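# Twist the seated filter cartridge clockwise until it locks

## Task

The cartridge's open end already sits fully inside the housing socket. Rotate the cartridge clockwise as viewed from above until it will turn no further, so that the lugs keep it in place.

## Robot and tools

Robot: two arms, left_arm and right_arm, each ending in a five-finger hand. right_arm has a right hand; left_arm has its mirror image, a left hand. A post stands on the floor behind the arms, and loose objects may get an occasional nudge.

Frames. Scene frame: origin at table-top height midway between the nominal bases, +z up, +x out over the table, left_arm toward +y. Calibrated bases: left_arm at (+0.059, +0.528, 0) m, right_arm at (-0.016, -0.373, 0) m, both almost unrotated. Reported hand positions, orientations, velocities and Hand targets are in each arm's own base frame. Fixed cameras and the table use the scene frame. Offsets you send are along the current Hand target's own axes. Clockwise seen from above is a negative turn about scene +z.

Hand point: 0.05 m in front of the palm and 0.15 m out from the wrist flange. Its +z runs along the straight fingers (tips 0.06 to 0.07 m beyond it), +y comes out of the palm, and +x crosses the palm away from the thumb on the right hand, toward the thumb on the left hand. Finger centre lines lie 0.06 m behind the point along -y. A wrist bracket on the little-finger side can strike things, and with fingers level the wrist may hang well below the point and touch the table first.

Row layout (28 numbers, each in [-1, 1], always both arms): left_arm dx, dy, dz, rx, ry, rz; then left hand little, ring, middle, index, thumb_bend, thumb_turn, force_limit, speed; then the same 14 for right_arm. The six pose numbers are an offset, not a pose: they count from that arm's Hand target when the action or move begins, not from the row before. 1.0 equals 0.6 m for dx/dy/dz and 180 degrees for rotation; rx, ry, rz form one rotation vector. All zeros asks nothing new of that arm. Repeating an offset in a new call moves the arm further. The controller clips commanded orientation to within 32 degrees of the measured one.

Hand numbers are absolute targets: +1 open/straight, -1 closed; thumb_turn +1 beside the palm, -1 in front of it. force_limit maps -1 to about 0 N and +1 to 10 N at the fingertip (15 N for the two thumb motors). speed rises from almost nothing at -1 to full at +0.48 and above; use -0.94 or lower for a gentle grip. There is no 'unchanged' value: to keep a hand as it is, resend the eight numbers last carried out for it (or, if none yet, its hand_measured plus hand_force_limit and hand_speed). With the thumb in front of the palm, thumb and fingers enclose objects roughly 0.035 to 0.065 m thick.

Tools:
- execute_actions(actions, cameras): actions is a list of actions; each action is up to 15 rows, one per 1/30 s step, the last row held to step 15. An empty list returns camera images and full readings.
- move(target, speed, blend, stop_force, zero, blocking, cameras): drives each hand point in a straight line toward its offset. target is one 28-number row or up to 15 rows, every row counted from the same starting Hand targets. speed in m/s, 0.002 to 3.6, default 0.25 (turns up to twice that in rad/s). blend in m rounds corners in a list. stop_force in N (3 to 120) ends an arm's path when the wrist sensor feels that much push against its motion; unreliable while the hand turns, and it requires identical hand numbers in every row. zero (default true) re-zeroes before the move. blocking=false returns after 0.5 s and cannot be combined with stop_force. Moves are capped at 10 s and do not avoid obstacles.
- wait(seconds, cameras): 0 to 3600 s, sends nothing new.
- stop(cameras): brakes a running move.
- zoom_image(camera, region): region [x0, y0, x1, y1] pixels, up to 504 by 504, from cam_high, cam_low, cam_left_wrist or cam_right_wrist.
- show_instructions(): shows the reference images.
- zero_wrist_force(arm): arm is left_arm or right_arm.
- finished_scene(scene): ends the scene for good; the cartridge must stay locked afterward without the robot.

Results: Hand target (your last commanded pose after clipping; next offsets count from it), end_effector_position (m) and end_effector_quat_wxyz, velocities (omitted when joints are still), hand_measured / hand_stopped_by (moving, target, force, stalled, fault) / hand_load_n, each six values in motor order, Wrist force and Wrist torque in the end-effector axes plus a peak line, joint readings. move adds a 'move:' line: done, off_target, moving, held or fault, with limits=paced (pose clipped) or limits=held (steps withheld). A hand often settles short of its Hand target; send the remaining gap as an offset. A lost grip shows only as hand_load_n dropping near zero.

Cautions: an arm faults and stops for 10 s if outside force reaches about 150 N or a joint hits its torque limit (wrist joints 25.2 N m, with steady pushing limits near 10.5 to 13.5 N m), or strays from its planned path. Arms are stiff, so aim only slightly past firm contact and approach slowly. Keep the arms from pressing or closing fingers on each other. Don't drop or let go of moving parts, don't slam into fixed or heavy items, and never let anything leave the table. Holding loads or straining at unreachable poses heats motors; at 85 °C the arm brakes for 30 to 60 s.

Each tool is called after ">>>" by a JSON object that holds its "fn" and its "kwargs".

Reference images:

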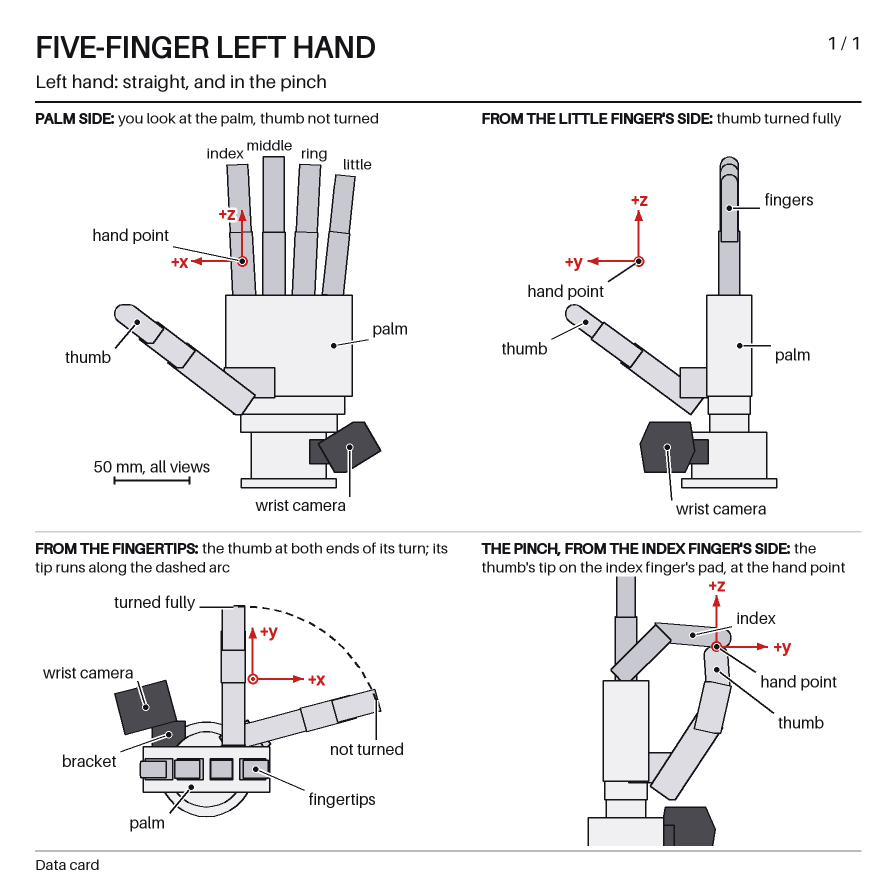

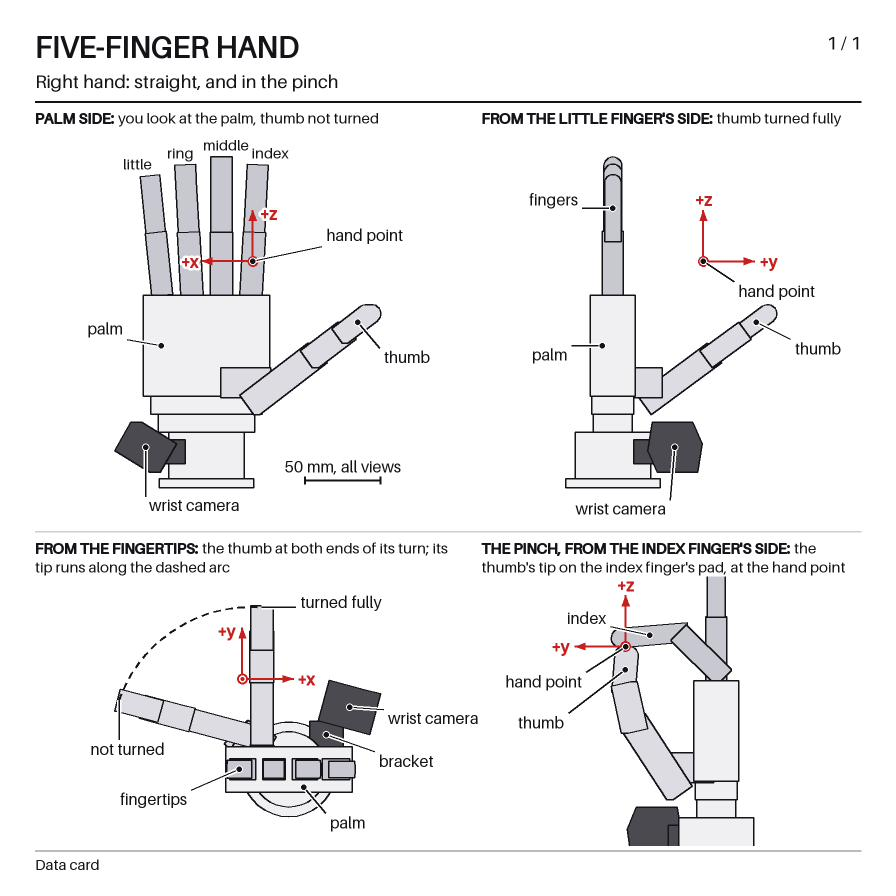

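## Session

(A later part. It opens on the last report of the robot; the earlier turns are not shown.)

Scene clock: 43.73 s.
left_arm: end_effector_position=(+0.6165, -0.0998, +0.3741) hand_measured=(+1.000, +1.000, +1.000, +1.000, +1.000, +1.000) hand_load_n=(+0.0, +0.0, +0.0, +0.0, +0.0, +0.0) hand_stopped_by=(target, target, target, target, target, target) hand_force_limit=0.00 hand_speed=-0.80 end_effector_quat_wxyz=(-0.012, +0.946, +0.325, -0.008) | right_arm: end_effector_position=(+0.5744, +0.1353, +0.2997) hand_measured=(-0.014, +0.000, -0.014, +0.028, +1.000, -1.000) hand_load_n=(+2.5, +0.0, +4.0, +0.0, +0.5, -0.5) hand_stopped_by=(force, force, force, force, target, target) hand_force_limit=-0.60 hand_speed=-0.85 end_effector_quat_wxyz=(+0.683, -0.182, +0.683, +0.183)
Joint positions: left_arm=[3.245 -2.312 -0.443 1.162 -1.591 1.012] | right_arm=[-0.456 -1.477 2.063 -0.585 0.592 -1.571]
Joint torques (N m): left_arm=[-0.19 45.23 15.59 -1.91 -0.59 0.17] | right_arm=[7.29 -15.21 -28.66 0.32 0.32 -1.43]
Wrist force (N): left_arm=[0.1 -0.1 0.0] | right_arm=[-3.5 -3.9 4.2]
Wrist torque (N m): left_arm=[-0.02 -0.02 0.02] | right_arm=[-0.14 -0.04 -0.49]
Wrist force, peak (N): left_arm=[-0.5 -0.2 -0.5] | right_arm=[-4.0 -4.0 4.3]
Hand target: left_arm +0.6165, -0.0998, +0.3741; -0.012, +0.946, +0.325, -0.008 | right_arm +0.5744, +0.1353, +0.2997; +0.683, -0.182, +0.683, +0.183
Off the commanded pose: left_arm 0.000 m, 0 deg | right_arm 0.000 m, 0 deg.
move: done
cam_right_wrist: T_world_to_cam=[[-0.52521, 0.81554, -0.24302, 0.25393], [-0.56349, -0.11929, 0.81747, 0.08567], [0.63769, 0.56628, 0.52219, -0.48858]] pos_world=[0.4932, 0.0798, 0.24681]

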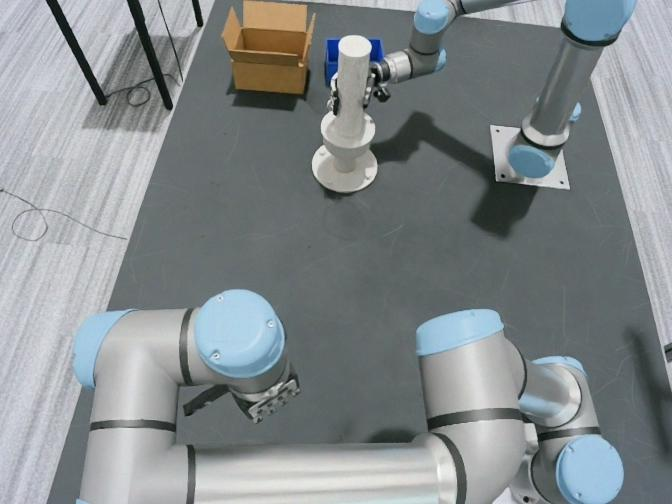

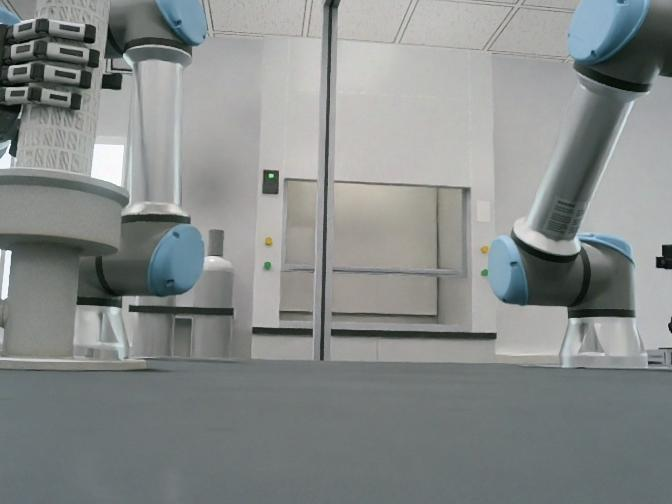

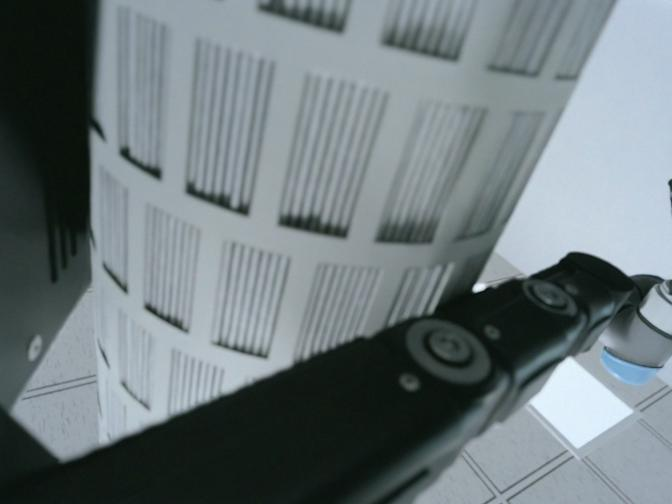

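>>> {"fn": "move", "kwargs": {"target": [0,0,0,0,0,0,1,1,1,1,1,1,0,-0.8,0,0,0,0,0,0,-1,-1,-1,-1,-1,-1,-0.4,-0.85], "cameras": ["cam_high","cam_low","cam_right_wrist"]}}

Scene clock: 44.67 s.
left_arm: end_effector_position=(+0.6165, -0.0998, +0.3741) hand_measured=(+1.000, +1.000, +1.000, +1.000, +1.000, +1.000) hand_load_n=(+0.0, +0.0, +0.0, +0.0, +0.0, +0.0) hand_stopped_by=(target, target, target, target, target, target) hand_force_limit=0.00 hand_speed=-0.80 end_effector_quat_wxyz=(-0.012, +0.946, +0.325, -0.008) | right_arm: end_effector_position=(+0.5744, +0.1353, +0.2997) hand_measured=(-0.014, +0.000, -0.012, +0.028, +0.974, -1.000) hand_load_n=(+3.0, +1.0, +6.0, +0.0, +5.0, +0.0) hand_stopped_by=(force, force, force, force, force, target) hand_force_limit=-0.40 hand_speed=-0.85 end_effector_quat_wxyz=(+0.683, -0.182, +0.683, +0.183)
Joint positions: left_arm=[3.245 -2.312 -0.443 1.162 -1.591 1.012] | right_arm=[-0.456 -1.477 2.063 -0.585 0.592 -1.571]
Joint torques (N m): left_arm=[-0.15 45.27 15.92 -1.92 -0.45 0.04] | right_arm=[7.12 -15.92 -18.74 0.31 -0.29 -1.74]
Wrist force (N): left_arm=[0.2 -0.1 0.0] | right_arm=[-2.3 -3.0 3.4]
Wrist torque (N m): left_arm=[-0.01 -0.04 0.02] | right_arm=[0.06 -0.12 -0.50]
Wrist force, peak (N): left_arm=[-0.5 -0.2 -0.3] | right_arm=[-3.7 -4.2 4.4]
Hand target: left_arm +0.6165, -0.0998, +0.3741; -0.012, +0.946, +0.325, -0.008 | right_arm +0.5744, +0.1353, +0.2997; +0.683, -0.182, +0.683, +0.183
Off the commanded pose: left_arm 0.000 m, 0 deg | right_arm 0.000 m, 0 deg.
move: done
cam_right_wrist: T_world_to_cam=[[-0.52526, 0.81549, -0.24306, 0.25397], [-0.56348, -0.11928, 0.81747, 0.08566], [0.63765, 0.56634, 0.52216, -0.48856]] pos_world=[0.4932, 0.0798, 0.24681]

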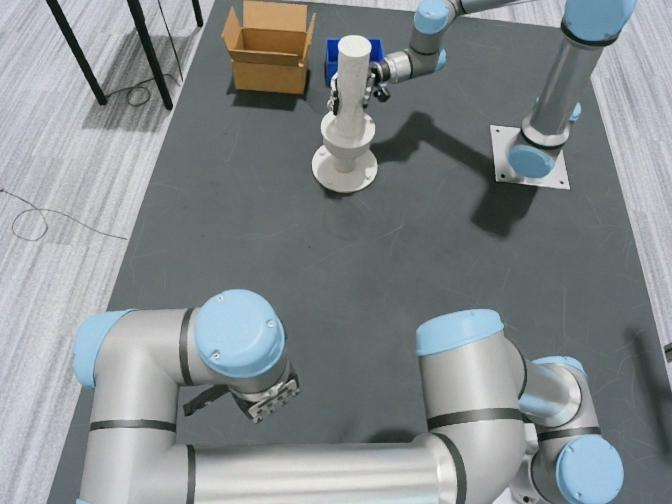

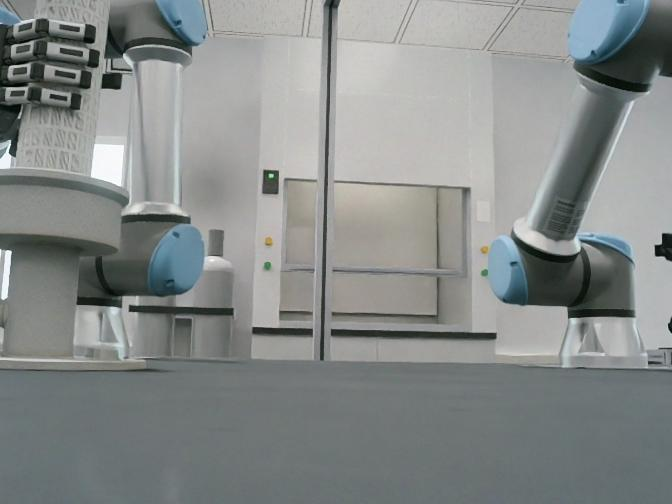

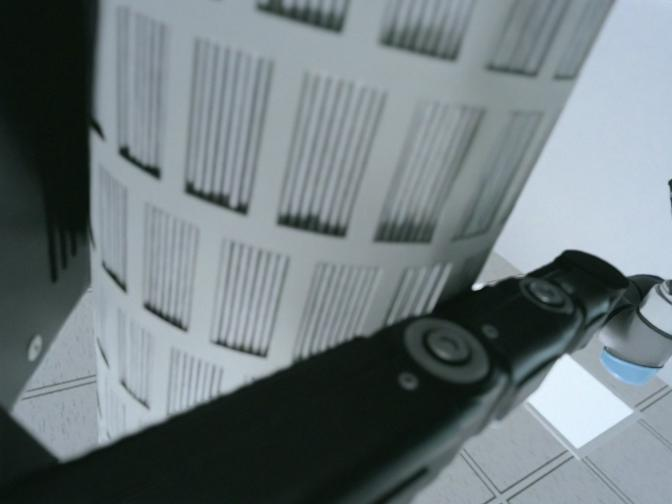

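>>> {"fn": "move", "kwargs": {"target": [0,0,0,0,0,0,1,1,1,1,1,1,0,-0.8,0,0,0,0,0,0,-0.99,-0.99,-0.99,-0.99,-0.99,-1,0.4,-0.85], "cameras": ["cam_right_wrist"]}}

Scene clock: 46.23 s.
left_arm: end_effector_position=(+0.6165, -0.0998, +0.3741) hand_measured=(+1.000, +1.000, +1.000, +1.000, +1.000, +1.000) hand_load_n=(+0.0, +0.0, +0.0, +0.0, +0.0, +0.0) hand_stopped_by=(target, target, target, target, target, target) hand_force_limit=0.00 hand_speed=-0.80 end_effector_quat_wxyz=(-0.012, +0.946, +0.325, -0.008) | right_arm: end_effector_position=(+0.5744, +0.1353, +0.2997) hand_measured=(-0.038, -0.024, -0.024, -0.024, +0.966, -1.000) hand_load_n=(+8.5, +7.0, +5.5, +9.5, +14.5, -1.0) hand_stopped_by=(force, force, force, force, force, target) hand_force_limit=0.40 hand_speed=-0.85 end_effector_quat_wxyz=(+0.683, -0.182, +0.683, +0.183)
Joint positions: left_arm=[3.245 -2.312 -0.443 1.162 -1.591 1.012] | right_arm=[-0.456 -1.477 2.063 -0.585 0.592 -1.571]
Joint torques (N m): left_arm=[-0.3 45.24 15.9 -1.81 -0.61 0.14] | right_arm=[6.76 -15.55 -3.93 0.13 -1.21 -1.7]
Wrist force (N): left_arm=[-0.3 0.1 -0.1] | right_arm=[-4.6 -5.3 8.0]
Wrist torque (N m): left_arm=[0.03 0.03 -0.01] | right_arm=[-0.22 -0.40 -0.71]
Wrist force, peak (N): left_arm=[-0.5 -0.4 -0.3] | right_arm=[-3.4 -5.7 8.9]
Hand target: left_arm +0.6165, -0.0998, +0.3741; -0.012, +0.946, +0.325, -0.008 | right_arm +0.5744, +0.1353, +0.2997; +0.683, -0.182, +0.683, +0.183
Off the commanded pose: left_arm 0.000 m, 0 deg | right_arm 0.000 m, 0 deg.
move: done
cam_right_wrist: T_world_to_cam=[[-0.52522, 0.81553, -0.243, 0.25391], [-0.56347, -0.11931, 0.81747, 0.08574], [0.63769, 0.56628, 0.52219, -0.48853]] pos_world=[0.4932, 0.0798, 0.24671]

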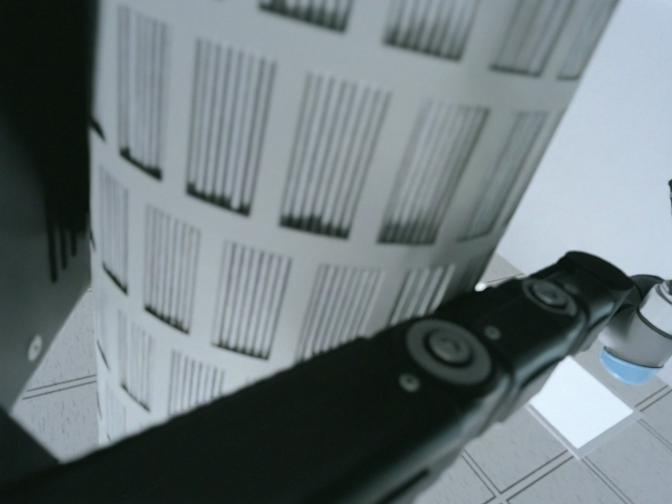

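>>> {"fn": "move", "kwargs": {"target": [0,0,0,0,0,0,1,1,1,1,1,1,0,-0.8,0,-0.0027,0.0003,0.0278,0,0,-0.99,-0.99,-0.99,-0.99,-0.99,-1,0.4,-0.85], "speed": 0.05, "cameras": ["cam_right_wrist"]}}

Scene clock: 48.03 s.
left_arm: end_effector_position=(+0.6165, -0.0998, +0.3741) hand_measured=(+1.000, +1.000, +1.000, +1.000, +1.000, +1.000) hand_load_n=(+0.0, +0.0, +0.0, +0.0, +0.0, +0.0) hand_stopped_by=(target, target, target, target, target, target) hand_force_limit=0.00 hand_speed=-0.80 end_effector_quat_wxyz=(-0.012, +0.946, +0.325, -0.008) | right_arm: end_effector_position=(+0.5753, +0.1340, +0.2997) hand_measured=(-0.038, -0.024, -0.024, -0.024, +0.966, -1.000) hand_load_n=(+8.0, +5.5, +3.0, +3.0, +9.0, -0.5) hand_stopped_by=(force, force, force, force, force, target) hand_force_limit=0.40 hand_speed=-0.85 end_effector_quat_wxyz=(+0.690, -0.153, +0.691, +0.153)
Joint positions: left_arm=[3.245 -2.312 -0.443 1.162 -1.591 1.012] | right_arm=[-0.433 -1.514 2.103 -0.588 0.702 -1.571]
Joint torques (N m): left_arm=[0 44.47 16.3 -1.92 -0.52 0.15] | right_arm=[6.96 -26.6 -2.24 -1.38 2.25 1.87]
Wrist force (N): left_arm=[-0.1 -0.2 0.0] | right_arm=[-2.4 0.6 8.3]
Wrist torque (N m): left_arm=[-0.04 0.01 0.00] | right_arm=[-0.64 -0.72 -0.32]
Wrist force, peak (N): left_arm=[-0.5 -0.2 -0.3] | right_arm=[-8.0 2.3 9.9]
Hand target: left_arm +0.6165, -0.0998, +0.3741; -0.012, +0.946, +0.325, -0.008 | right_arm +0.5753, +0.1340, +0.2997; +0.690, -0.152, +0.691, +0.153
Off the commanded pose: left_arm 0.000 m, 0 deg | right_arm 0.000 m, 0 deg.
move: done
cam_right_wrist: T_world_to_cam=[[-0.45224, 0.85812, -0.24314, 0.20779], [-0.57169, -0.06966, 0.8175, 0.08421], [0.68458, 0.50871, 0.52208, -0.50765]] pos_world=[0.48964, 0.0858, 0.24671]

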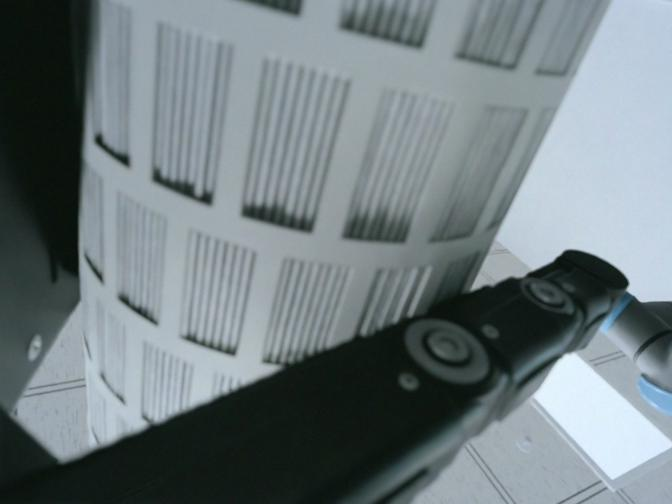

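>>> {"fn": "move", "kwargs": {"target": [0,0,0,0,0,0,1,1,1,1,1,1,0,-0.8,0,0,0,0,0,0,-0.98,-0.98,-0.98,-0.98,-0.98,-1,0.95,-0.85]}}

>>> {"fn": "move", "kwargs": {"target": [0,0,0,0,0,0,1,1,1,1,1,1,0,-0.8,0,-0.0027,0.0003,0.0278,0,0,-0.98,-0.98,-0.98,-0.98,-0.98,-1,0.95,-0.85], "speed": 0.05, "cameras": ["cam_right_wrist"]}}

Scene clock: 52.27 s.
left_arm: end_effector_position=(+0.6165, -0.0998, +0.3741) hand_measured=(+1.000, +1.000, +1.000, +1.000, +1.000, +1.000) hand_load_n=(+0.0, +0.0, +0.0, +0.0, +0.0, +0.0) hand_stopped_by=(target, target, target, target, target, target) hand_force_limit=0.00 hand_speed=-0.80 end_effector_quat_wxyz=(-0.012, +0.946, +0.325, -0.008) | right_arm: end_effector_position=(+0.5753, +0.1340, +0.2997) hand_measured=(-0.050, -0.050, -0.060, -0.050, +0.960, -1.000) hand_load_n=(+9.0, +11.5, +13.0, +9.0, +18.0, -2.0) hand_stopped_by=(force, force, force, force, force, target) hand_force_limit=0.95 hand_speed=-0.85 end_effector_quat_wxyz=(+0.690, -0.152, +0.691, +0.153)
Joint positions: left_arm=[3.245 -2.312 -0.443 1.162 -1.591 1.012] | right_arm=[-0.433 -1.514 2.103 -0.588 0.702 -1.571]
Joint torques (N m): left_arm=[-0.88 45.5 16.87 -1.83 -0.59 0.11] | right_arm=[5.87 -25.29 -2.85 0.24 0.92 1.93]
Wrist force (N): left_arm=[-0.5 -0.2 -0.5] | right_arm=[-4.6 -1.1 10.5]
Wrist torque (N m): left_arm=[0.00 0.06 -0.02] | right_arm=[-0.75 -0.79 -0.41]
Wrist force, peak (N): left_arm=[-0.6 0.0 -0.4] | right_arm=[-5.1 -1.1 10.7]
Hand target: left_arm +0.6165, -0.0998, +0.3741; -0.012, +0.946, +0.325, -0.008 | right_arm +0.5753, +0.1340, +0.2997; +0.690, -0.152, +0.691, +0.153
Off the commanded pose: left_arm 0.000 m, 0 deg | right_arm 0.000 m, 0 deg.
move: done

Scene clock: 53.57 s.
left_arm: end_effector_position=(+0.6165, -0.0998, +0.3741) hand_measured=(+1.000, +1.000, +1.000, +1.000, +1.000, +1.000) hand_load_n=(+0.0, +0.0, +0.0, +0.0, +0.0, +0.0) hand_stopped_by=(target, target, target, target, target, target) hand_force_limit=0.00 hand_speed=-0.80 end_effector_quat_wxyz=(-0.012, +0.946, +0.325, -0.008) | right_arm: end_effector_position=(+0.5762, +0.1326, +0.2997) hand_measured=(-0.050, -0.050, -0.060, -0.050, +0.960, -1.000) hand_load_n=(+10.0, +12.5, +13.0, +7.0, +19.0, -4.0) hand_stopped_by=(force, force, force, force, force, target) hand_force_limit=0.95 hand_speed=-0.85 end_effector_quat_wxyz=(+0.696, -0.122, +0.697, +0.123)
Joint positions: left_arm=[3.245 -2.312 -0.443 1.162 -1.591 1.012] | right_arm=[-0.403 -1.546 2.137 -0.59 0.82 -1.571]
Joint torques (N m): left_arm=[-0.18 45.01 16.95 -1.88 -0.6 0.12] | right_arm=[8.4 -25.21 -1.39 -0.56 1.92 1.92]
Wrist force (N): left_arm=[-0.2 0.1 -0.3] | right_arm=[-3.6 -2.4 9.5]
Wrist torque (N m): left_arm=[0.04 0.02 0.00] | right_arm=[-0.83 -1.09 -0.63]
Wrist force, peak (N): left_arm=[-0.2 -0.3 -0.5] | right_arm=[-4.7 -1.0 10.4]
Hand target: left_arm +0.6165, -0.0998, +0.3741; -0.012, +0.946, +0.325, -0.008 | right_arm +0.5762, +0.1326, +0.2997; +0.696, -0.122, +0.697, +0.123
Off the commanded pose: left_arm 0.000 m, 0 deg | right_arm 0.000 m, 0 deg.
move: done
cam_right_wrist: T_world_to_cam=[[-0.37561, 0.89429, -0.24322, 0.1605], [-0.57561, -0.01943, 0.81749, 0.08011], [0.72635, 0.44706, 0.52207, -0.52343]] pos_world=[0.48659, 0.09203, 0.24681]

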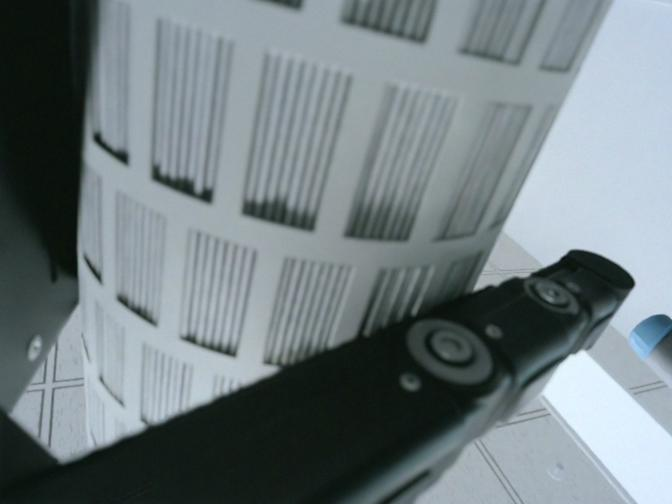

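>>> {"fn": "move", "kwargs": {"target": [0,0,0,0,0,0,1,1,1,1,1,1,0,-0.8,0,-0.0081,-0.0002,0.0833,0,0,-0.98,-0.98,-0.98,-0.98,-0.98,-1,0.95,-0.85], "speed": 0.06, "cameras": ["cam_right_wrist"]}}

Scene clock: 56.80 s.
left_arm: end_effector_position=(+0.6165, -0.0998, +0.3741) hand_measured=(+1.000, +1.000, +1.000, +1.000, +1.000, +1.000) hand_load_n=(+0.0, +0.0, +0.0, +0.0, +0.0, +0.5) hand_stopped_by=(target, target, target, target, target, target) hand_force_limit=0.00 hand_speed=-0.80 end_effector_quat_wxyz=(-0.012, +0.946, +0.325, -0.008) | right_arm: end_effector_position=(+0.5777, +0.1280, +0.2997) hand_measured=(-0.050, -0.048, -0.060, -0.050, +0.960, -1.000) hand_load_n=(+15.5, +16.0, +12.5, +2.5, +21.0, -5.5) hand_stopped_by=(force, force, force, force, force, target) hand_force_limit=0.95 hand_speed=-0.85 end_effector_quat_wxyz=(+0.706, -0.030, +0.707, +0.031)
Joint positions: left_arm=[3.245 -2.312 -0.443 1.162 -1.591 1.012] | right_arm=[-0.268 -1.609 2.2 -0.59 1.216 -1.571]
Joint torques (N m): left_arm=[0.06 44.41 16.39 -1.85 -0.66 0.07] | right_arm=[12.21 -22.18 4.44 5.31 0.92 2.99]
Wrist force (N): left_arm=[-0.1 0.0 -0.1] | right_arm=[-5.1 -7.3 20.6]
Wrist torque (N m): left_arm=[0.01 0.00 0.00] | right_arm=[-1.53 -2.37 -1.37]
Wrist force, peak (N): left_arm=[-0.6 0.2 -0.1] | right_arm=[-4.6 -7.0 20.8]
Hand target: left_arm +0.6165, -0.0998, +0.3741; -0.012, +0.946, +0.325, -0.008 | right_arm +0.5777, +0.1280, +0.2997; +0.706, -0.030, +0.707, +0.031
Off the commanded pose: left_arm 0.000 m, 0 deg | right_arm 0.000 m, 0 deg.
move: done
cam_right_wrist: T_world_to_cam=[[-0.13147, 0.96099, -0.24333, 0.01557], [-0.56089, 0.13029, 0.81758, 0.05322], [0.81739, 0.24397, 0.52188, -0.54904]] pos_world=[0.48067, 0.11205, 0.24681]

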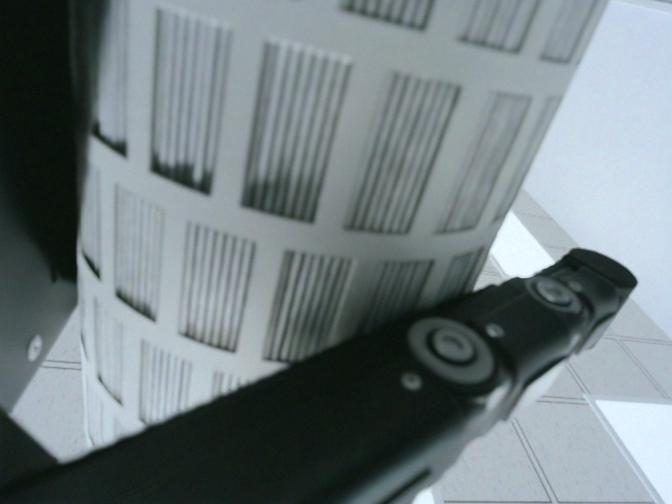

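>>> {"fn": "move", "kwargs": {"target": [0,0,0,0,0,0,1,1,1,1,1,1,0,-0.8,0,-0.0070,0.0030,0.0556,0,0,-0.98,-0.98,-0.98,-0.98,-0.98,-1,0.95,-0.85], "speed": 0.06, "cameras": ["cam_right_wrist"]}}

Scene clock: 59.50 s.
left_arm: end_effector_position=(+0.6165, -0.0998, +0.3741) hand_measured=(+1.000, +1.000, +1.000, +1.000, +1.000, +1.000) hand_load_n=(+0.0, +0.0, +0.0, +0.0, -0.5, +0.0) hand_stopped_by=(target, target, target, target, target, target) hand_force_limit=0.00 hand_speed=-0.80 end_effector_quat_wxyz=(-0.012, +0.946, +0.325, -0.008) | right_arm: end_effector_position=(+0.5799, +0.1240, +0.2997) hand_measured=(-0.050, -0.048, -0.060, -0.050, +0.960, -1.000) hand_load_n=(+16.0, +16.0, +12.5, +3.0, +21.0, -5.5) hand_stopped_by=(force, force, force, force, force, target) hand_force_limit=0.95 hand_speed=-0.85 end_effector_quat_wxyz=(+0.706, +0.031, +0.707, -0.031)
Joint positions: left_arm=[3.245 -2.312 -0.443 1.162 -1.591 1.012] | right_arm=[-0.148 -1.61 2.201 -0.589 1.511 -1.571]
Joint torques (N m): left_arm=[-0.36 45.66 16.96 -1.69 -0.57 0.19] | right_arm=[12.44 -10.04 -25.58 1.03 1.29 2.53]
Wrist force (N): left_arm=[-0.4 0.2 -0.2] | right_arm=[-2.6 -2.9 18.7]
Wrist torque (N m): left_arm=[0.03 0.06 -0.03] | right_arm=[-0.99 -2.41 -0.76]
Wrist force, peak (N): left_arm=[-0.5 -0.4 -0.2] | right_arm=[-5.2 -7.2 20.7]
Hand target: left_arm +0.6165, -0.0998, +0.3741; -0.012, +0.946, +0.325, -0.008 | right_arm +0.5799, +0.1240, +0.2997; +0.706, +0.031, +0.707, -0.031
Off the commanded pose: left_arm 0.000 m, 0 deg | right_arm 0.000 m, 0 deg.
move: done
cam_right_wrist: T_world_to_cam=[[0.03752, 0.96919, -0.24344, -0.07926], [-0.5297, 0.22586, 0.81756, 0.02503], [0.84736, 0.09827, 0.52185, -0.54913]] pos_world=[0.48154, 0.12513, 0.24681]

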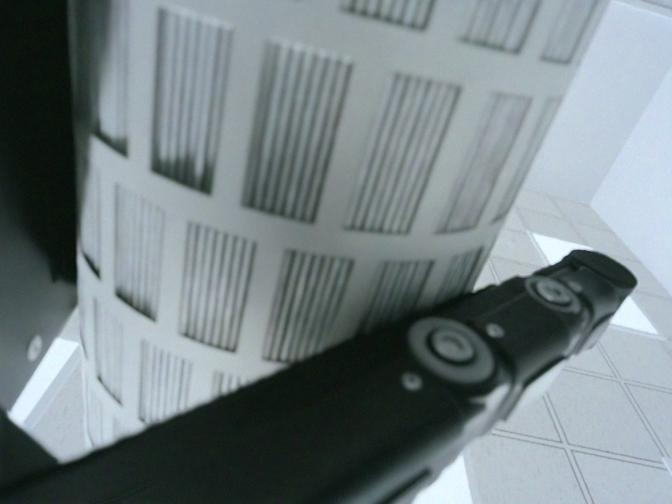

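>>> {"fn": "move", "kwargs": {"target": [0,0,0,0,0,0,1,1,1,1,1,1,0,-0.8,0,-0.0063,0.0035,0.0556,0,0,-0.98,-0.98,-0.98,-0.98,-0.98,-1,0.95,-0.85], "speed": 0.06, "cameras": ["cam_right_wrist"]}}

Scene clock: 61.73 s.
left_arm: end_effector_position=(+0.6165, -0.0998, +0.3741) hand_measured=(+1.000, +1.000, +1.000, +1.000, +1.000, +1.000) hand_load_n=(+0.0, +0.0, +0.0, +0.0, +0.0, +0.0) hand_stopped_by=(target, target, target, target, target, target) hand_force_limit=0.00 hand_speed=-0.80 end_effector_quat_wxyz=(-0.012, +0.946, +0.325, -0.008) | right_arm: end_effector_position=(+0.5816, +0.1200, +0.2997) hand_measured=(-0.050, -0.048, -0.060, -0.050, +0.960, -1.000) hand_load_n=(+15.0, +14.5, +11.0, +2.0, +20.0, -5.0) hand_stopped_by=(force, force, force, force, force, target) hand_force_limit=0.95 hand_speed=-0.85 end_effector_quat_wxyz=(+0.701, +0.093, +0.701, -0.093)
Joint positions: left_arm=[3.245 -2.312 -0.443 1.162 -1.591 1.012] | right_arm=[-0.02 -1.58 2.171 -0.59 1.814 -1.57]
Joint torques (N m): left_arm=[-0.34 44.88 17.13 -1.71 -0.64 0.08] | right_arm=[13.62 -10.46 -26.17 1.06 2.07 2.43]
Wrist force (N): left_arm=[0.0 -0.3 0.0] | right_arm=[-3.8 -3.9 19.0]
Wrist torque (N m): left_arm=[-0.04 0.00 0.01] | right_arm=[-1.84 -2.09 -0.88]
Wrist force, peak (N): left_arm=[-0.6 -0.3 0.0] | right_arm=[-4.0 -3.4 19.9]
Hand target: left_arm +0.6165, -0.0998, +0.3741; -0.012, +0.946, +0.325, -0.008 | right_arm +0.5816, +0.1201, +0.2997; +0.701, +0.093, +0.701, -0.093
Off the commanded pose: left_arm 0.000 m, 0 deg | right_arm 0.000 m, 0 deg.
move: done
cam_right_wrist: T_world_to_cam=[[0.20532, 0.94788, -0.24367, -0.17045], [-0.48231, 0.31464, 0.81754, -0.01139], [0.8516, -0.05033, 0.52177, -0.53477]] pos_world=[0.48491, 0.13823, 0.24681]

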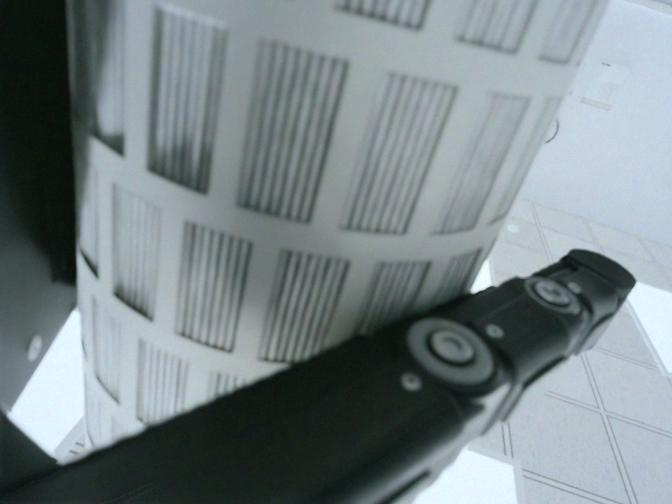

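>>> {"fn": "move", "kwargs": {"target": [0,0,0,0,0,0,1,1,1,1,1,1,0,-0.8,0,-0.0030,0.0017,0.0278,0,0,-0.98,-0.98,-0.98,-0.98,-0.98,-1,0.95,-0.85], "speed": 0.06, "cameras": ["cam_right_wrist","cam_low","cam_high"]}}

Scene clock: 63.23 s.
left_arm: end_effector_position=(+0.6165, -0.0998, +0.3741) hand_measured=(+1.000, +1.000, +1.000, +1.000, +1.000, +1.000) hand_load_n=(+0.0, +0.0, +0.0, +0.0, -0.5, +0.0) hand_stopped_by=(target, target, target, target, target, target) hand_force_limit=0.00 hand_speed=-0.80 end_effector_quat_wxyz=(-0.012, +0.946, +0.325, -0.008) | right_arm: end_effector_position=(+0.5821, +0.1180, +0.2997) hand_measured=(-0.050, -0.048, -0.060, -0.050, +0.960, -1.000) hand_load_n=(+14.5, +14.0, +11.0, +2.0, +21.0, -2.5) hand_stopped_by=(force, force, force, force, force, target) hand_force_limit=0.95 hand_speed=-0.85 end_effector_quat_wxyz=(+0.696, +0.123, +0.697, -0.123)
Joint positions: left_arm=[3.245 -2.312 -0.443 1.162 -1.591 1.012] | right_arm=[0.043 -1.555 2.146 -0.59 1.964 -1.57]
Joint torques (N m): left_arm=[-0.42 45.45 17.51 -1.56 -0.64 0.17] | right_arm=[14.35 -12.42 -28.31 2.66 1.38 2.52]
Wrist force (N): left_arm=[-0.2 -0.5 0.0] | right_arm=[-2.2 -6.3 15.4]
Wrist torque (N m): left_arm=[-0.07 0.03 0.01] | right_arm=[-1.84 -1.61 -0.89]
Wrist force, peak (N): left_arm=[-0.1 -0.4 -0.5] | right_arm=[-3.6 -3.5 18.9]
Hand target: left_arm +0.6165, -0.0998, +0.3741; -0.012, +0.946, +0.325, -0.008 | right_arm +0.5821, +0.1180, +0.2997; +0.696, +0.123, +0.697, -0.123
Off the commanded pose: left_arm 0.000 m, 0 deg | right_arm 0.000 m, 0 deg.
move: done
cam_right_wrist: T_world_to_cam=[[0.28726, 0.92631, -0.24377, -0.21378], [-0.45301, 0.35562, 0.81751, -0.03236], [0.84396, -0.12441, 0.52178, -0.52218]] pos_world=[0.48745, 0.14458, 0.2468]
Images, in order (width x height): cam_high 672x504, cam_low 672x504, cam_right_wrist 672x504.

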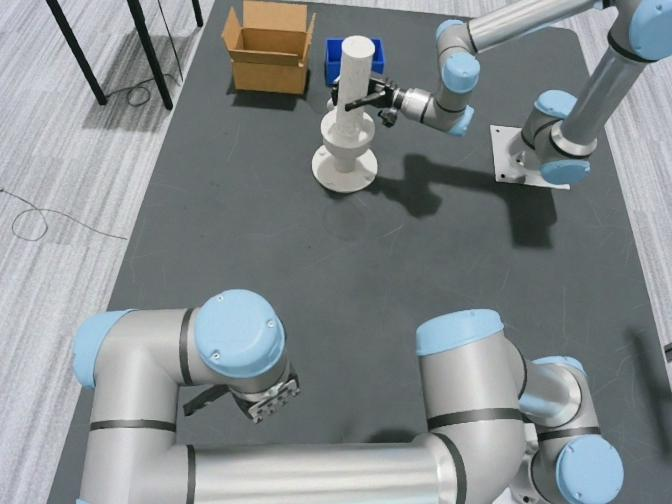

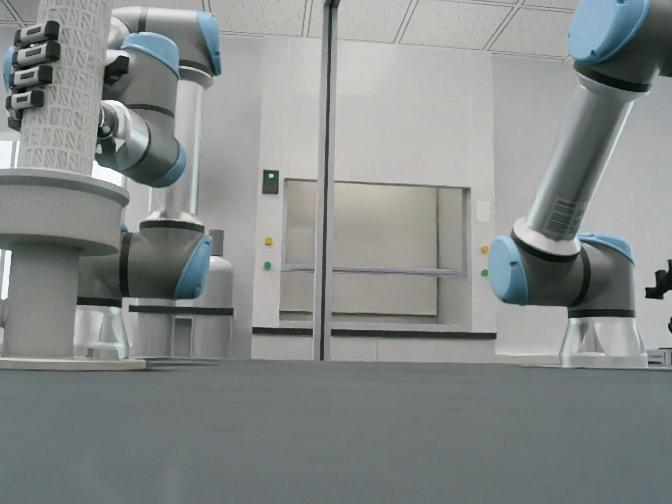

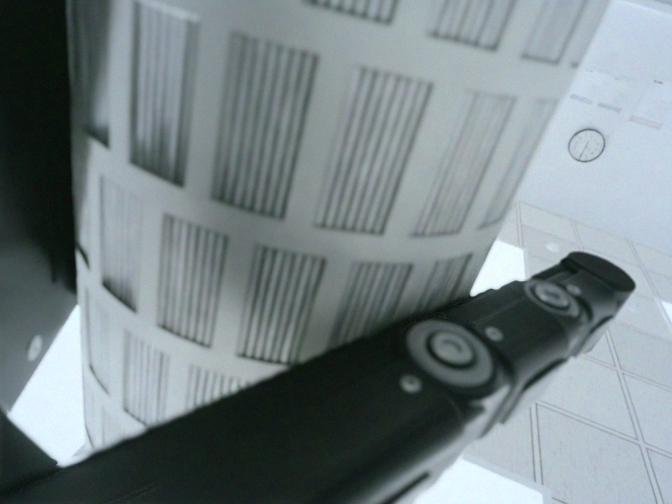

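>>> {"fn": "move", "kwargs": {"target": [0,0,0,0,0,0,1,1,1,1,1,1,0,-0.8,0,0,0,0,0,0,0.15,0.15,0.15,0.15,1,-1,0.95,-0.7], "cameras": ["cam_right_wrist"]}}

Scene clock: 64.57 s.
left_arm: end_effector_position=(+0.6165, -0.0998, +0.3741) hand_measured=(+1.000, +1.000, +1.000, +1.000, +1.000, +1.000) hand_load_n=(+0.0, +0.0, +0.0, +0.0, +0.5, +0.0) hand_stopped_by=(target, target, target, target, target, target) hand_force_limit=0.00 hand_speed=-0.80 end_effector_quat_wxyz=(-0.012, +0.946, +0.325, -0.008) | right_arm: end_effector_position=(+0.5821, +0.1181, +0.2997) hand_measured=(+0.150, +0.150, +0.150, +0.150, +1.000, -1.000) hand_load_n=(+0.0, +0.0, +0.0, +0.0, +0.0, +0.0) hand_stopped_by=(target, target, target, target, target, target) hand_force_limit=0.95 hand_speed=-0.70 end_effector_quat_wxyz=(+0.696, +0.123, +0.697, -0.123)
Joint positions: left_arm=[3.245 -2.312 -0.443 1.162 -1.591 1.012] | right_arm=[0.043 -1.554 2.146 -0.59 1.964 -1.57]
Joint torques (N m): left_arm=[0.03 45.22 17.49 -1.67 -0.69 0.05] | right_arm=[6.36 -12.39 -29.17 -3.18 -1.32 1.89]
Wrist force (N): left_arm=[-0.3 -0.1 -0.3] | right_arm=[-1.0 -5.9 0.4]
Wrist torque (N m): left_arm=[0.01 0.03 -0.01] | right_arm=[-0.16 -0.06 -0.59]
Wrist force, peak (N): left_arm=[-0.2 -0.3 -0.5] | right_arm=[-2.7 -6.8 15.0]
Hand target: left_arm +0.6165, -0.0998, +0.3741; -0.012, +0.946, +0.325, -0.008 | right_arm +0.5821, +0.1180, +0.2997; +0.696, +0.123, +0.697, -0.123
Off the commanded pose: left_arm 0.000 m, 0 deg | right_arm 0.000 m, 0 deg.
move: done
cam_right_wrist: T_world_to_cam=[[0.28729, 0.92631, -0.24375, -0.21377], [-0.45287, 0.3556, 0.81759, -0.03249], [0.84402, -0.1245, 0.52166, -0.52208]] pos_world=[0.48735, 0.14457, 0.2468]

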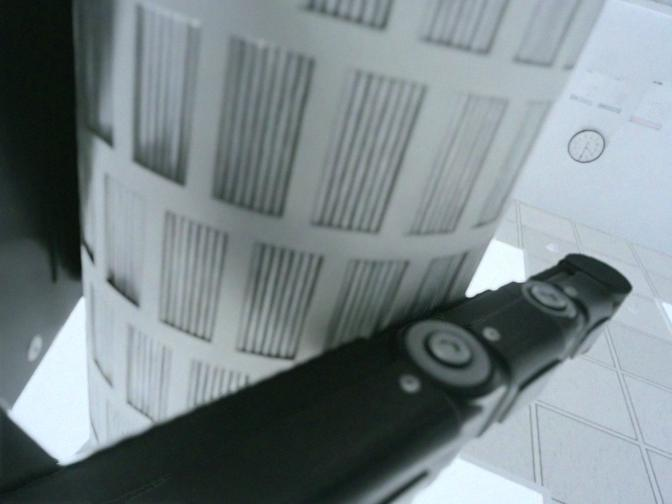

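>>> {"fn": "move", "kwargs": {"target": [0,0,0,0,0,0,1,1,1,1,1,1,0,-0.8,0,-0.005,0,0,0,0,0.15,0.15,0.15,0.15,1,-1,0.95,-0.7], "speed": 0.03}}

>>> {"fn": "move", "kwargs": {"target": [0,0,0,0,0,0,1,1,1,1,1,1,0,-0.8,0,0,0,0,0,0,-1,-1,-1,-1,-1,-1,0.95,-0.85], "cameras": ["cam_right_wrist"]}}

Scene clock: 66.23 s.
left_arm: end_effector_position=(+0.6165, -0.0998, +0.3741) hand_measured=(+1.000, +1.000, +1.000, +1.000, +1.000, +1.000) hand_load_n=(+0.0, +0.0, +0.0, +0.0, -0.5, +0.0) hand_stopped_by=(target, target, target, target, target, target) hand_force_limit=0.00 hand_speed=-0.80 end_effector_quat_wxyz=(-0.012, +0.946, +0.325, -0.008) | right_arm: end_effector_position=(+0.5811, +0.1153, +0.2997) hand_measured=(+0.150, +0.150, +0.150, +0.150, +1.000, -1.000) hand_load_n=(+0.0, +0.0, +0.0, +0.0, +0.5, +0.0) hand_stopped_by=(target, target, target, target, target, target) hand_force_limit=0.95 hand_speed=-0.70 end_effector_quat_wxyz=(+0.696, +0.123, +0.697, -0.123)
Joint positions: left_arm=[3.245 -2.312 -0.443 1.162 -1.591 1.012] | right_arm=[0.035 -1.56 2.151 -0.59 1.956 -1.57]
Joint torques (N m): left_arm=[-0.27 45.22 17.24 -1.65 -0.67 0.08] | right_arm=[-7.33 -25.77 -5.83 -3.36 -0.64 -0.35]
Wrist force (N): left_arm=[-0.2 -0.2 -0.4] | right_arm=[-0.1 3.9 -1.3]
Wrist torque (N m): left_arm=[0.00 0.01 0.00] | right_arm=[0.52 0.00 -0.15]
Wrist force, peak (N): left_arm=[-0.6 -0.3 -0.5] | right_arm=[-0.7 -6.7 0.2]
Hand target: left_arm +0.6165, -0.0998, +0.3741; -0.012, +0.946, +0.325, -0.008 | right_arm +0.5811, +0.1152, +0.2997; +0.696, +0.123, +0.697, -0.123
Off the commanded pose: left_arm 0.000 m, 0 deg | right_arm 0.000 m, 0 deg.
move: done

Scene clock: 66.93 s.
left_arm: end_effector_position=(+0.6165, -0.0998, +0.3741) hand_measured=(+1.000, +1.000, +1.000, +1.000, +1.000, +1.000) hand_load_n=(+0.0, +0.0, +0.0, +0.0, -0.5, +0.0) hand_stopped_by=(target, target, target, target, target, target) hand_force_limit=0.00 hand_speed=-0.80 end_effector_quat_wxyz=(-0.012, +0.946, +0.325, -0.008) | right_arm: end_effector_position=(+0.5811, +0.1152, +0.2998) hand_measured=(-0.014, -0.014, -0.026, -0.028, +0.930, -1.000) hand_load_n=(+10.0, +10.5, +11.0, +11.5, +21.5, +0.0) hand_stopped_by=(force, force, force, force, force, target) hand_force_limit=0.95 hand_speed=-0.85 end_effector_quat_wxyz=(+0.696, +0.123, +0.697, -0.123)
Joint positions: left_arm=[3.245 -2.312 -0.443 1.162 -1.591 1.012] | right_arm=[0.034 -1.56 2.151 -0.59 1.956 -1.57]
Joint torques (N m): left_arm=[-0.51 45.06 17.13 -1.64 -0.62 0.11] | right_arm=[2.01 -25.12 -6.25 0.4 0.24 -1.68]
Wrist force (N): left_arm=[0.0 -0.2 0.0] | right_arm=[-1.6 -1.1 10.0]
Wrist torque (N m): left_arm=[-0.03 0.00 0.01] | right_arm=[-0.34 -0.70 -0.60]
Wrist force, peak (N): left_arm=[-0.3 -0.3 -0.4] | right_arm=[-1.7 -1.2 10.1]
Hand target: left_arm +0.6165, -0.0998, +0.3741; -0.012, +0.946, +0.325, -0.008 | right_arm +0.5811, +0.1152, +0.2997; +0.696, +0.123, +0.697, -0.123
Off the commanded pose: left_arm 0.000 m, 0 deg | right_arm 0.000 m, 0 deg.
move: done
cam_right_wrist: T_world_to_cam=[[0.28738, 0.9263, -0.24369, -0.21097], [-0.45308, 0.35563, 0.81746, -0.03177], [0.84388, -0.12451, 0.52189, -0.52166]] pos_world=[0.48645, 0.14177, 0.24681]

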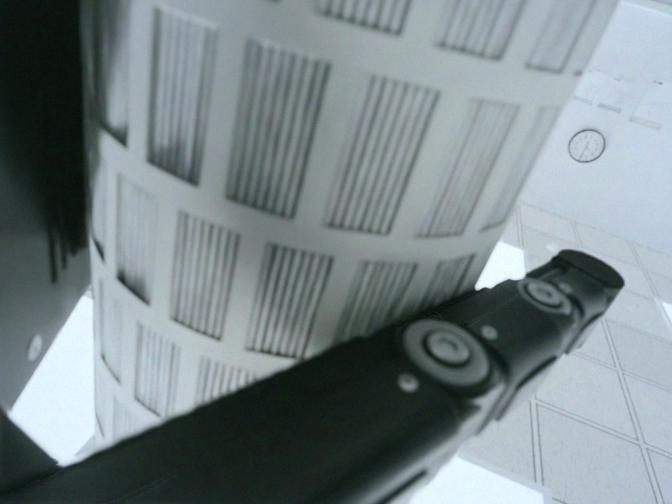

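>>> {"fn": "move", "kwargs": {"target": [0,0,0,0,0,0,1,1,1,1,1,1,0,-0.8,0,-0.0047,0.0012,0.0444,0,0,-1,-1,-1,-1,-1,-1,0.95,-0.85], "speed": 0.05, "cameras": ["cam_right_wrist"]}}

Scene clock: 69.10 s.
left_arm: end_effector_position=(+0.6165, -0.0998, +0.3741) hand_measured=(+1.000, +1.000, +1.000, +1.000, +1.000, +1.000) hand_load_n=(+0.0, +0.0, +0.0, +0.0, +0.0, +0.0) hand_stopped_by=(target, target, target, target, target, target) hand_force_limit=0.00 hand_speed=-0.80 end_effector_quat_wxyz=(-0.012, +0.946, +0.325, -0.008) | right_arm: end_effector_position=(+0.5808, +0.1123, +0.2997) hand_measured=(-0.014, -0.014, -0.026, -0.028, +0.930, -1.000) hand_load_n=(+9.0, +8.5, +8.0, +6.0, +16.0, -0.5) hand_stopped_by=(force, force, force, force, force, target) hand_force_limit=0.95 hand_speed=-0.85 end_effector_quat_wxyz=(+0.686, +0.171, +0.686, -0.171)
Joint positions: left_arm=[3.245 -2.312 -0.443 1.162 -1.591 1.012] | right_arm=[0.128 -1.511 2.1 -0.588 2.188 -1.57]
Joint torques (N m): left_arm=[-0.47 45.43 17.75 -1.7 -0.54 0.22] | right_arm=[7.79 -14.28 -28.31 2.52 4.15 1.82]
Wrist force (N): left_arm=[-0.3 -0.1 -0.1] | right_arm=[-2.4 7.3 11.4]
Wrist torque (N m): left_arm=[0.00 0.04 -0.01] | right_arm=[-0.77 -0.75 0.21]
Wrist force, peak (N): left_arm=[-0.2 -0.5 -0.3] | right_arm=[-1.0 9.6 11.7]
Hand target: left_arm +0.6165, -0.0998, +0.3741; -0.012, +0.946, +0.325, -0.008 | right_arm +0.5808, +0.1123, +0.2997; +0.686, +0.172, +0.686, -0.171
Off the commanded pose: left_arm 0.000 m, 0 deg | right_arm 0.000 m, 0 deg.
move: done
cam_right_wrist: T_world_to_cam=[[0.41318, 0.87737, -0.24394, -0.27567], [-0.39912, 0.41525, 0.81748, -0.0689], [0.81852, -0.2404, 0.52175, -0.49397]] pos_world=[0.49073, 0.15172, 0.2468]

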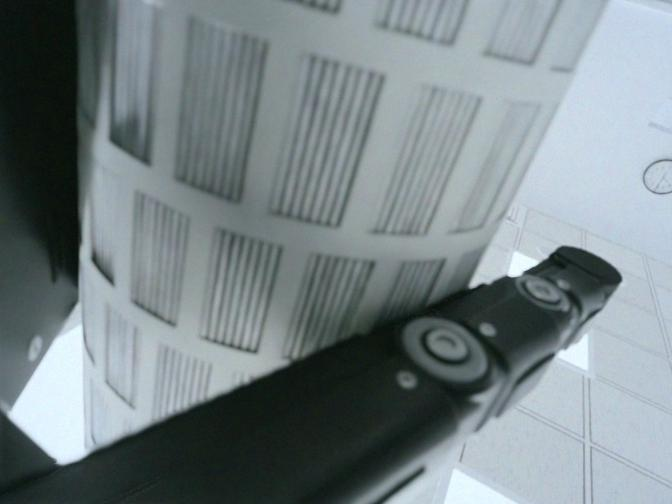

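>>> {"fn": "move", "kwargs": {"target": [0,0,0,0,0,0,1,1,1,1,1,1,0,-0.8,0,0,0,0,0,0,0.25,0.25,0.25,0.25,1,-1,0.95,-0.6]}}

>>> {"fn": "move", "kwargs": {"target": [0,0,0,0,0,0,1,1,1,1,1,1,0,-0.8,0,0.0150,-0.0062,-0.1556,0,0,0.25,0.25,0.25,0.25,1,-1,0.95,-0.6], "speed": 0.15, "cameras": ["cam_right_wrist"]}}

Scene clock: 70.80 s.
left_arm: end_effector_position=(+0.6165, -0.0998, +0.3741) hand_measured=(+1.000, +1.000, +1.000, +1.000, +1.000, +1.000) hand_load_n=(+0.0, +0.0, +0.0, +0.0, +0.0, -0.5) hand_stopped_by=(target, target, target, target, target, target) hand_force_limit=0.00 hand_speed=-0.80 end_effector_quat_wxyz=(-0.012, +0.946, +0.325, -0.008) | right_arm: end_effector_position=(+0.5808, +0.1123, +0.2997) hand_measured=(+0.250, +0.250, +0.250, +0.250, +1.000, -1.000) hand_load_n=(+0.0, +0.0, +0.0, +0.0, +0.0, +0.0) hand_stopped_by=(target, target, target, target, target, target) hand_force_limit=0.95 hand_speed=-0.60 end_effector_quat_wxyz=(+0.686, +0.172, +0.686, -0.171)
Joint positions: left_arm=[3.245 -2.312 -0.443 1.162 -1.591 1.012] | right_arm=[0.128 -1.511 2.1 -0.588 2.188 -1.57]
Joint torques (N m): left_arm=[-0.56 45.15 17.49 -1.64 -0.65 0.11] | right_arm=[5.5 -15.07 -28.97 -3.01 -1.16 1.84]
Wrist force (N): left_arm=[-0.3 0.0 -0.1] | right_arm=[0.4 -0.4 -0.5]
Wrist torque (N m): left_arm=[0.00 0.05 -0.02] | right_arm=[0.08 -0.09 -0.21]
Wrist force, peak (N): left_arm=[-0.4 -0.3 -0.5] | right_arm=[-2.7 7.7 11.9]
Hand target: left_arm +0.6165, -0.0998, +0.3741; -0.012, +0.946, +0.325, -0.008 | right_arm +0.5808, +0.1123, +0.2997; +0.686, +0.172, +0.686, -0.171
Off the commanded pose: left_arm 0.000 m, 0 deg | right_arm 0.000 m, 0 deg.
move: done

Scene clock: 73.00 s.
left_arm: end_effector_position=(+0.6165, -0.0998, +0.3741) hand_measured=(+1.000, +1.000, +1.000, +1.000, +1.000, +1.000) hand_load_n=(+0.0, +0.0, +0.0, +0.0, +0.0, +0.0) hand_stopped_by=(target, target, target, target, target, target) hand_force_limit=0.00 hand_speed=-0.80 end_effector_quat_wxyz=(-0.012, +0.946, +0.325, -0.008) | right_arm: end_effector_position=(+0.5818, +0.1220, +0.2997) hand_measured=(+0.250, +0.250, +0.250, +0.250, +1.000, -1.000) hand_load_n=(+0.0, +0.0, +0.0, +0.0, +0.5, +0.0) hand_stopped_by=(target, target, target, target, target, target) hand_force_limit=0.95 hand_speed=-0.60 end_effector_quat_wxyz=(+0.707, +0.001, +0.707, +0.000)
Joint positions: left_arm=[3.245 -2.312 -0.443 1.162 -1.591 1.012] | right_arm=[-0.221 -1.608 2.199 -0.59 1.351 -1.571]
Joint torques (N m): left_arm=[0.01 45.29 17.28 -1.58 -0.72 0.1] | right_arm=[-9.61 -9.4 -35.81 -3.28 -0.23 -2.25]
Wrist force (N): left_arm=[0.0 0.0 -0.3] | right_arm=[0.4 6.3 -2.8]
Wrist torque (N m): left_arm=[0.01 -0.02 0.00] | right_arm=[0.64 -0.05 -0.07]
Wrist force, peak (N): left_arm=[-0.2 -0.1 -0.7] | right_arm=[0.4 6.3 -2.8]
Hand target: left_arm +0.6165, -0.0998, +0.3741; -0.012, +0.946, +0.325, -0.008 | right_arm +0.5818, +0.1220, +0.2997; +0.707, +0.001, +0.707, +0.000
Off the commanded pose: left_arm 0.000 m, 0 deg | right_arm 0.000 m, 0 deg.
move: done
cam_right_wrist: T_world_to_cam=[[-0.04693, 0.96879, -0.24342, -0.02822], [-0.54733, 0.17891, 0.81757, 0.04247], [0.8356, 0.1716, 0.52185, -0.55265]] pos_world=[0.48372, 0.11458, 0.24681]

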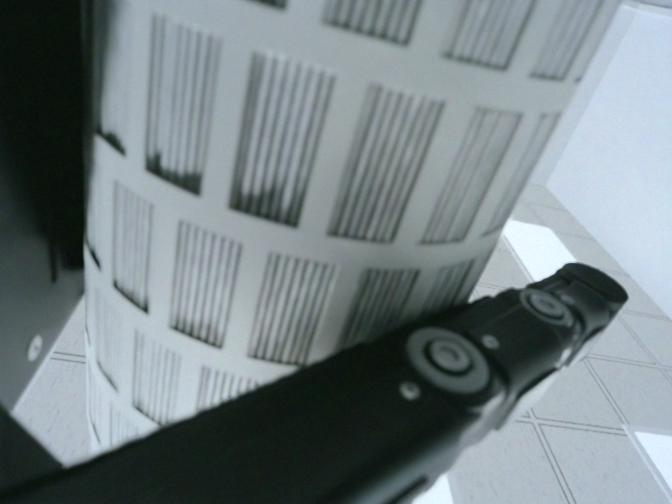

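>>> {"fn": "move", "kwargs": {"target": [0,0,0,0,0,0,1,1,1,1,1,1,0,-0.8,0,0.005,0,0,0,0,0.25,0.25,0.25,0.25,1,-1,0.95,-0.6], "speed": 0.03}}

>>> {"fn": "move", "kwargs": {"target": [0,0,0,0,0,0,1,1,1,1,1,1,0,-0.8,0,0.0025,0,0,0,0,0.25,0.25,0.25,0.25,1,-1,0.95,-0.6], "speed": 0.03}}

Scene clock: 74.00 s.
left_arm: end_effector_position=(+0.6165, -0.0998, +0.3741) hand_measured=(+1.000, +1.000, +1.000, +1.000, +1.000, +1.000) hand_load_n=(+0.0, +0.0, +0.0, +0.0, +0.0, +0.0) hand_stopped_by=(target, target, target, target, target, target) hand_force_limit=0.00 hand_speed=-0.80 end_effector_quat_wxyz=(-0.012, +0.946, +0.325, -0.008) | right_arm: end_effector_position=(+0.5818, +0.1250, +0.2997) hand_measured=(+0.250, +0.250, +0.250, +0.250, +1.000, -1.000) hand_load_n=(+0.0, +0.0, +0.0, +0.0, +0.0, +0.0) hand_stopped_by=(target, target, target, target, target, target) hand_force_limit=0.95 hand_speed=-0.60 end_effector_quat_wxyz=(+0.707, +0.001, +0.707, +0.000)
Joint positions: left_arm=[3.245 -2.312 -0.443 1.162 -1.591 1.012] | right_arm=[-0.212 -1.607 2.197 -0.59 1.36 -1.571]
Joint torques (N m): left_arm=[0.4 45.31 17.13 -1.6 -0.66 0.14] | right_arm=[11.55 -9.39 -32.83 -2.67 1.25 -1.97]
Wrist force (N): left_arm=[-0.3 -0.1 -0.2] | right_arm=[-1.8 -5.6 -1.2]
Wrist torque (N m): left_arm=[0.00 0.03 0.00] | right_arm=[-0.21 0.07 -0.34]
Wrist force, peak (N): left_arm=[-0.1 0.2 -0.7] | right_arm=[0.4 6.3 -3.0]
Hand target: left_arm +0.6165, -0.0998, +0.3741; -0.012, +0.946, +0.325, -0.008 | right_arm +0.5818, +0.1250, +0.2997; +0.707, +0.001, +0.707, +0.000
Off the commanded pose: left_arm 0.000 m, 0 deg | right_arm 0.000 m, 0 deg.
move: done

Scene clock: 74.50 s.
left_arm: end_effector_position=(+0.6165, -0.0998, +0.3741) hand_measured=(+1.000, +1.000, +1.000, +1.000, +1.000, +1.000) hand_load_n=(+0.0, +0.0, +0.0, +0.0, +0.0, +0.0) hand_stopped_by=(target, target, target, target, target, target) hand_force_limit=0.00 hand_speed=-0.80 end_effector_quat_wxyz=(-0.012, +0.946, +0.325, -0.008) | right_arm: end_effector_position=(+0.5818, +0.1265, +0.2997) hand_measured=(+0.250, +0.250, +0.250, +0.250, +1.000, -1.000) hand_load_n=(+0.0, +0.0, +0.0, +0.0, +0.5, +0.0) hand_stopped_by=(target, target, target, target, target, target) hand_force_limit=0.95 hand_speed=-0.60 end_effector_quat_wxyz=(+0.707, +0.001, +0.707, +0.000)
Joint positions: left_arm=[3.245 -2.312 -0.443 1.162 -1.591 1.012] | right_arm=[-0.207 -1.606 2.197 -0.59 1.365 -1.571]
Joint torques (N m): left_arm=[-0.45 45.08 17.23 -1.58 -0.64 0.22] | right_arm=[14.64 -8.63 -30.94 -1.61 -0.25 -1.43]
Wrist force (N): left_arm=[-0.3 -0.4 -0.4] | right_arm=[-4.1 -13.0 -0.5]
Wrist torque (N m): left_arm=[-0.03 0.04 -0.01] | right_arm=[-0.58 0.20 -1.16]
Wrist force, peak (N): left_arm=[-0.3 -0.4 -0.4] | right_arm=[-4.1 -13.0 -0.5]
Hand target: left_arm +0.6165, -0.0998, +0.3741; -0.012, +0.946, +0.325, -0.008 | right_arm +0.5818, +0.1265, +0.2997; +0.707, +0.001, +0.707, +0.000
Off the commanded pose: left_arm 0.000 m, 0 deg | right_arm 0.000 m, 0 deg.
move: done


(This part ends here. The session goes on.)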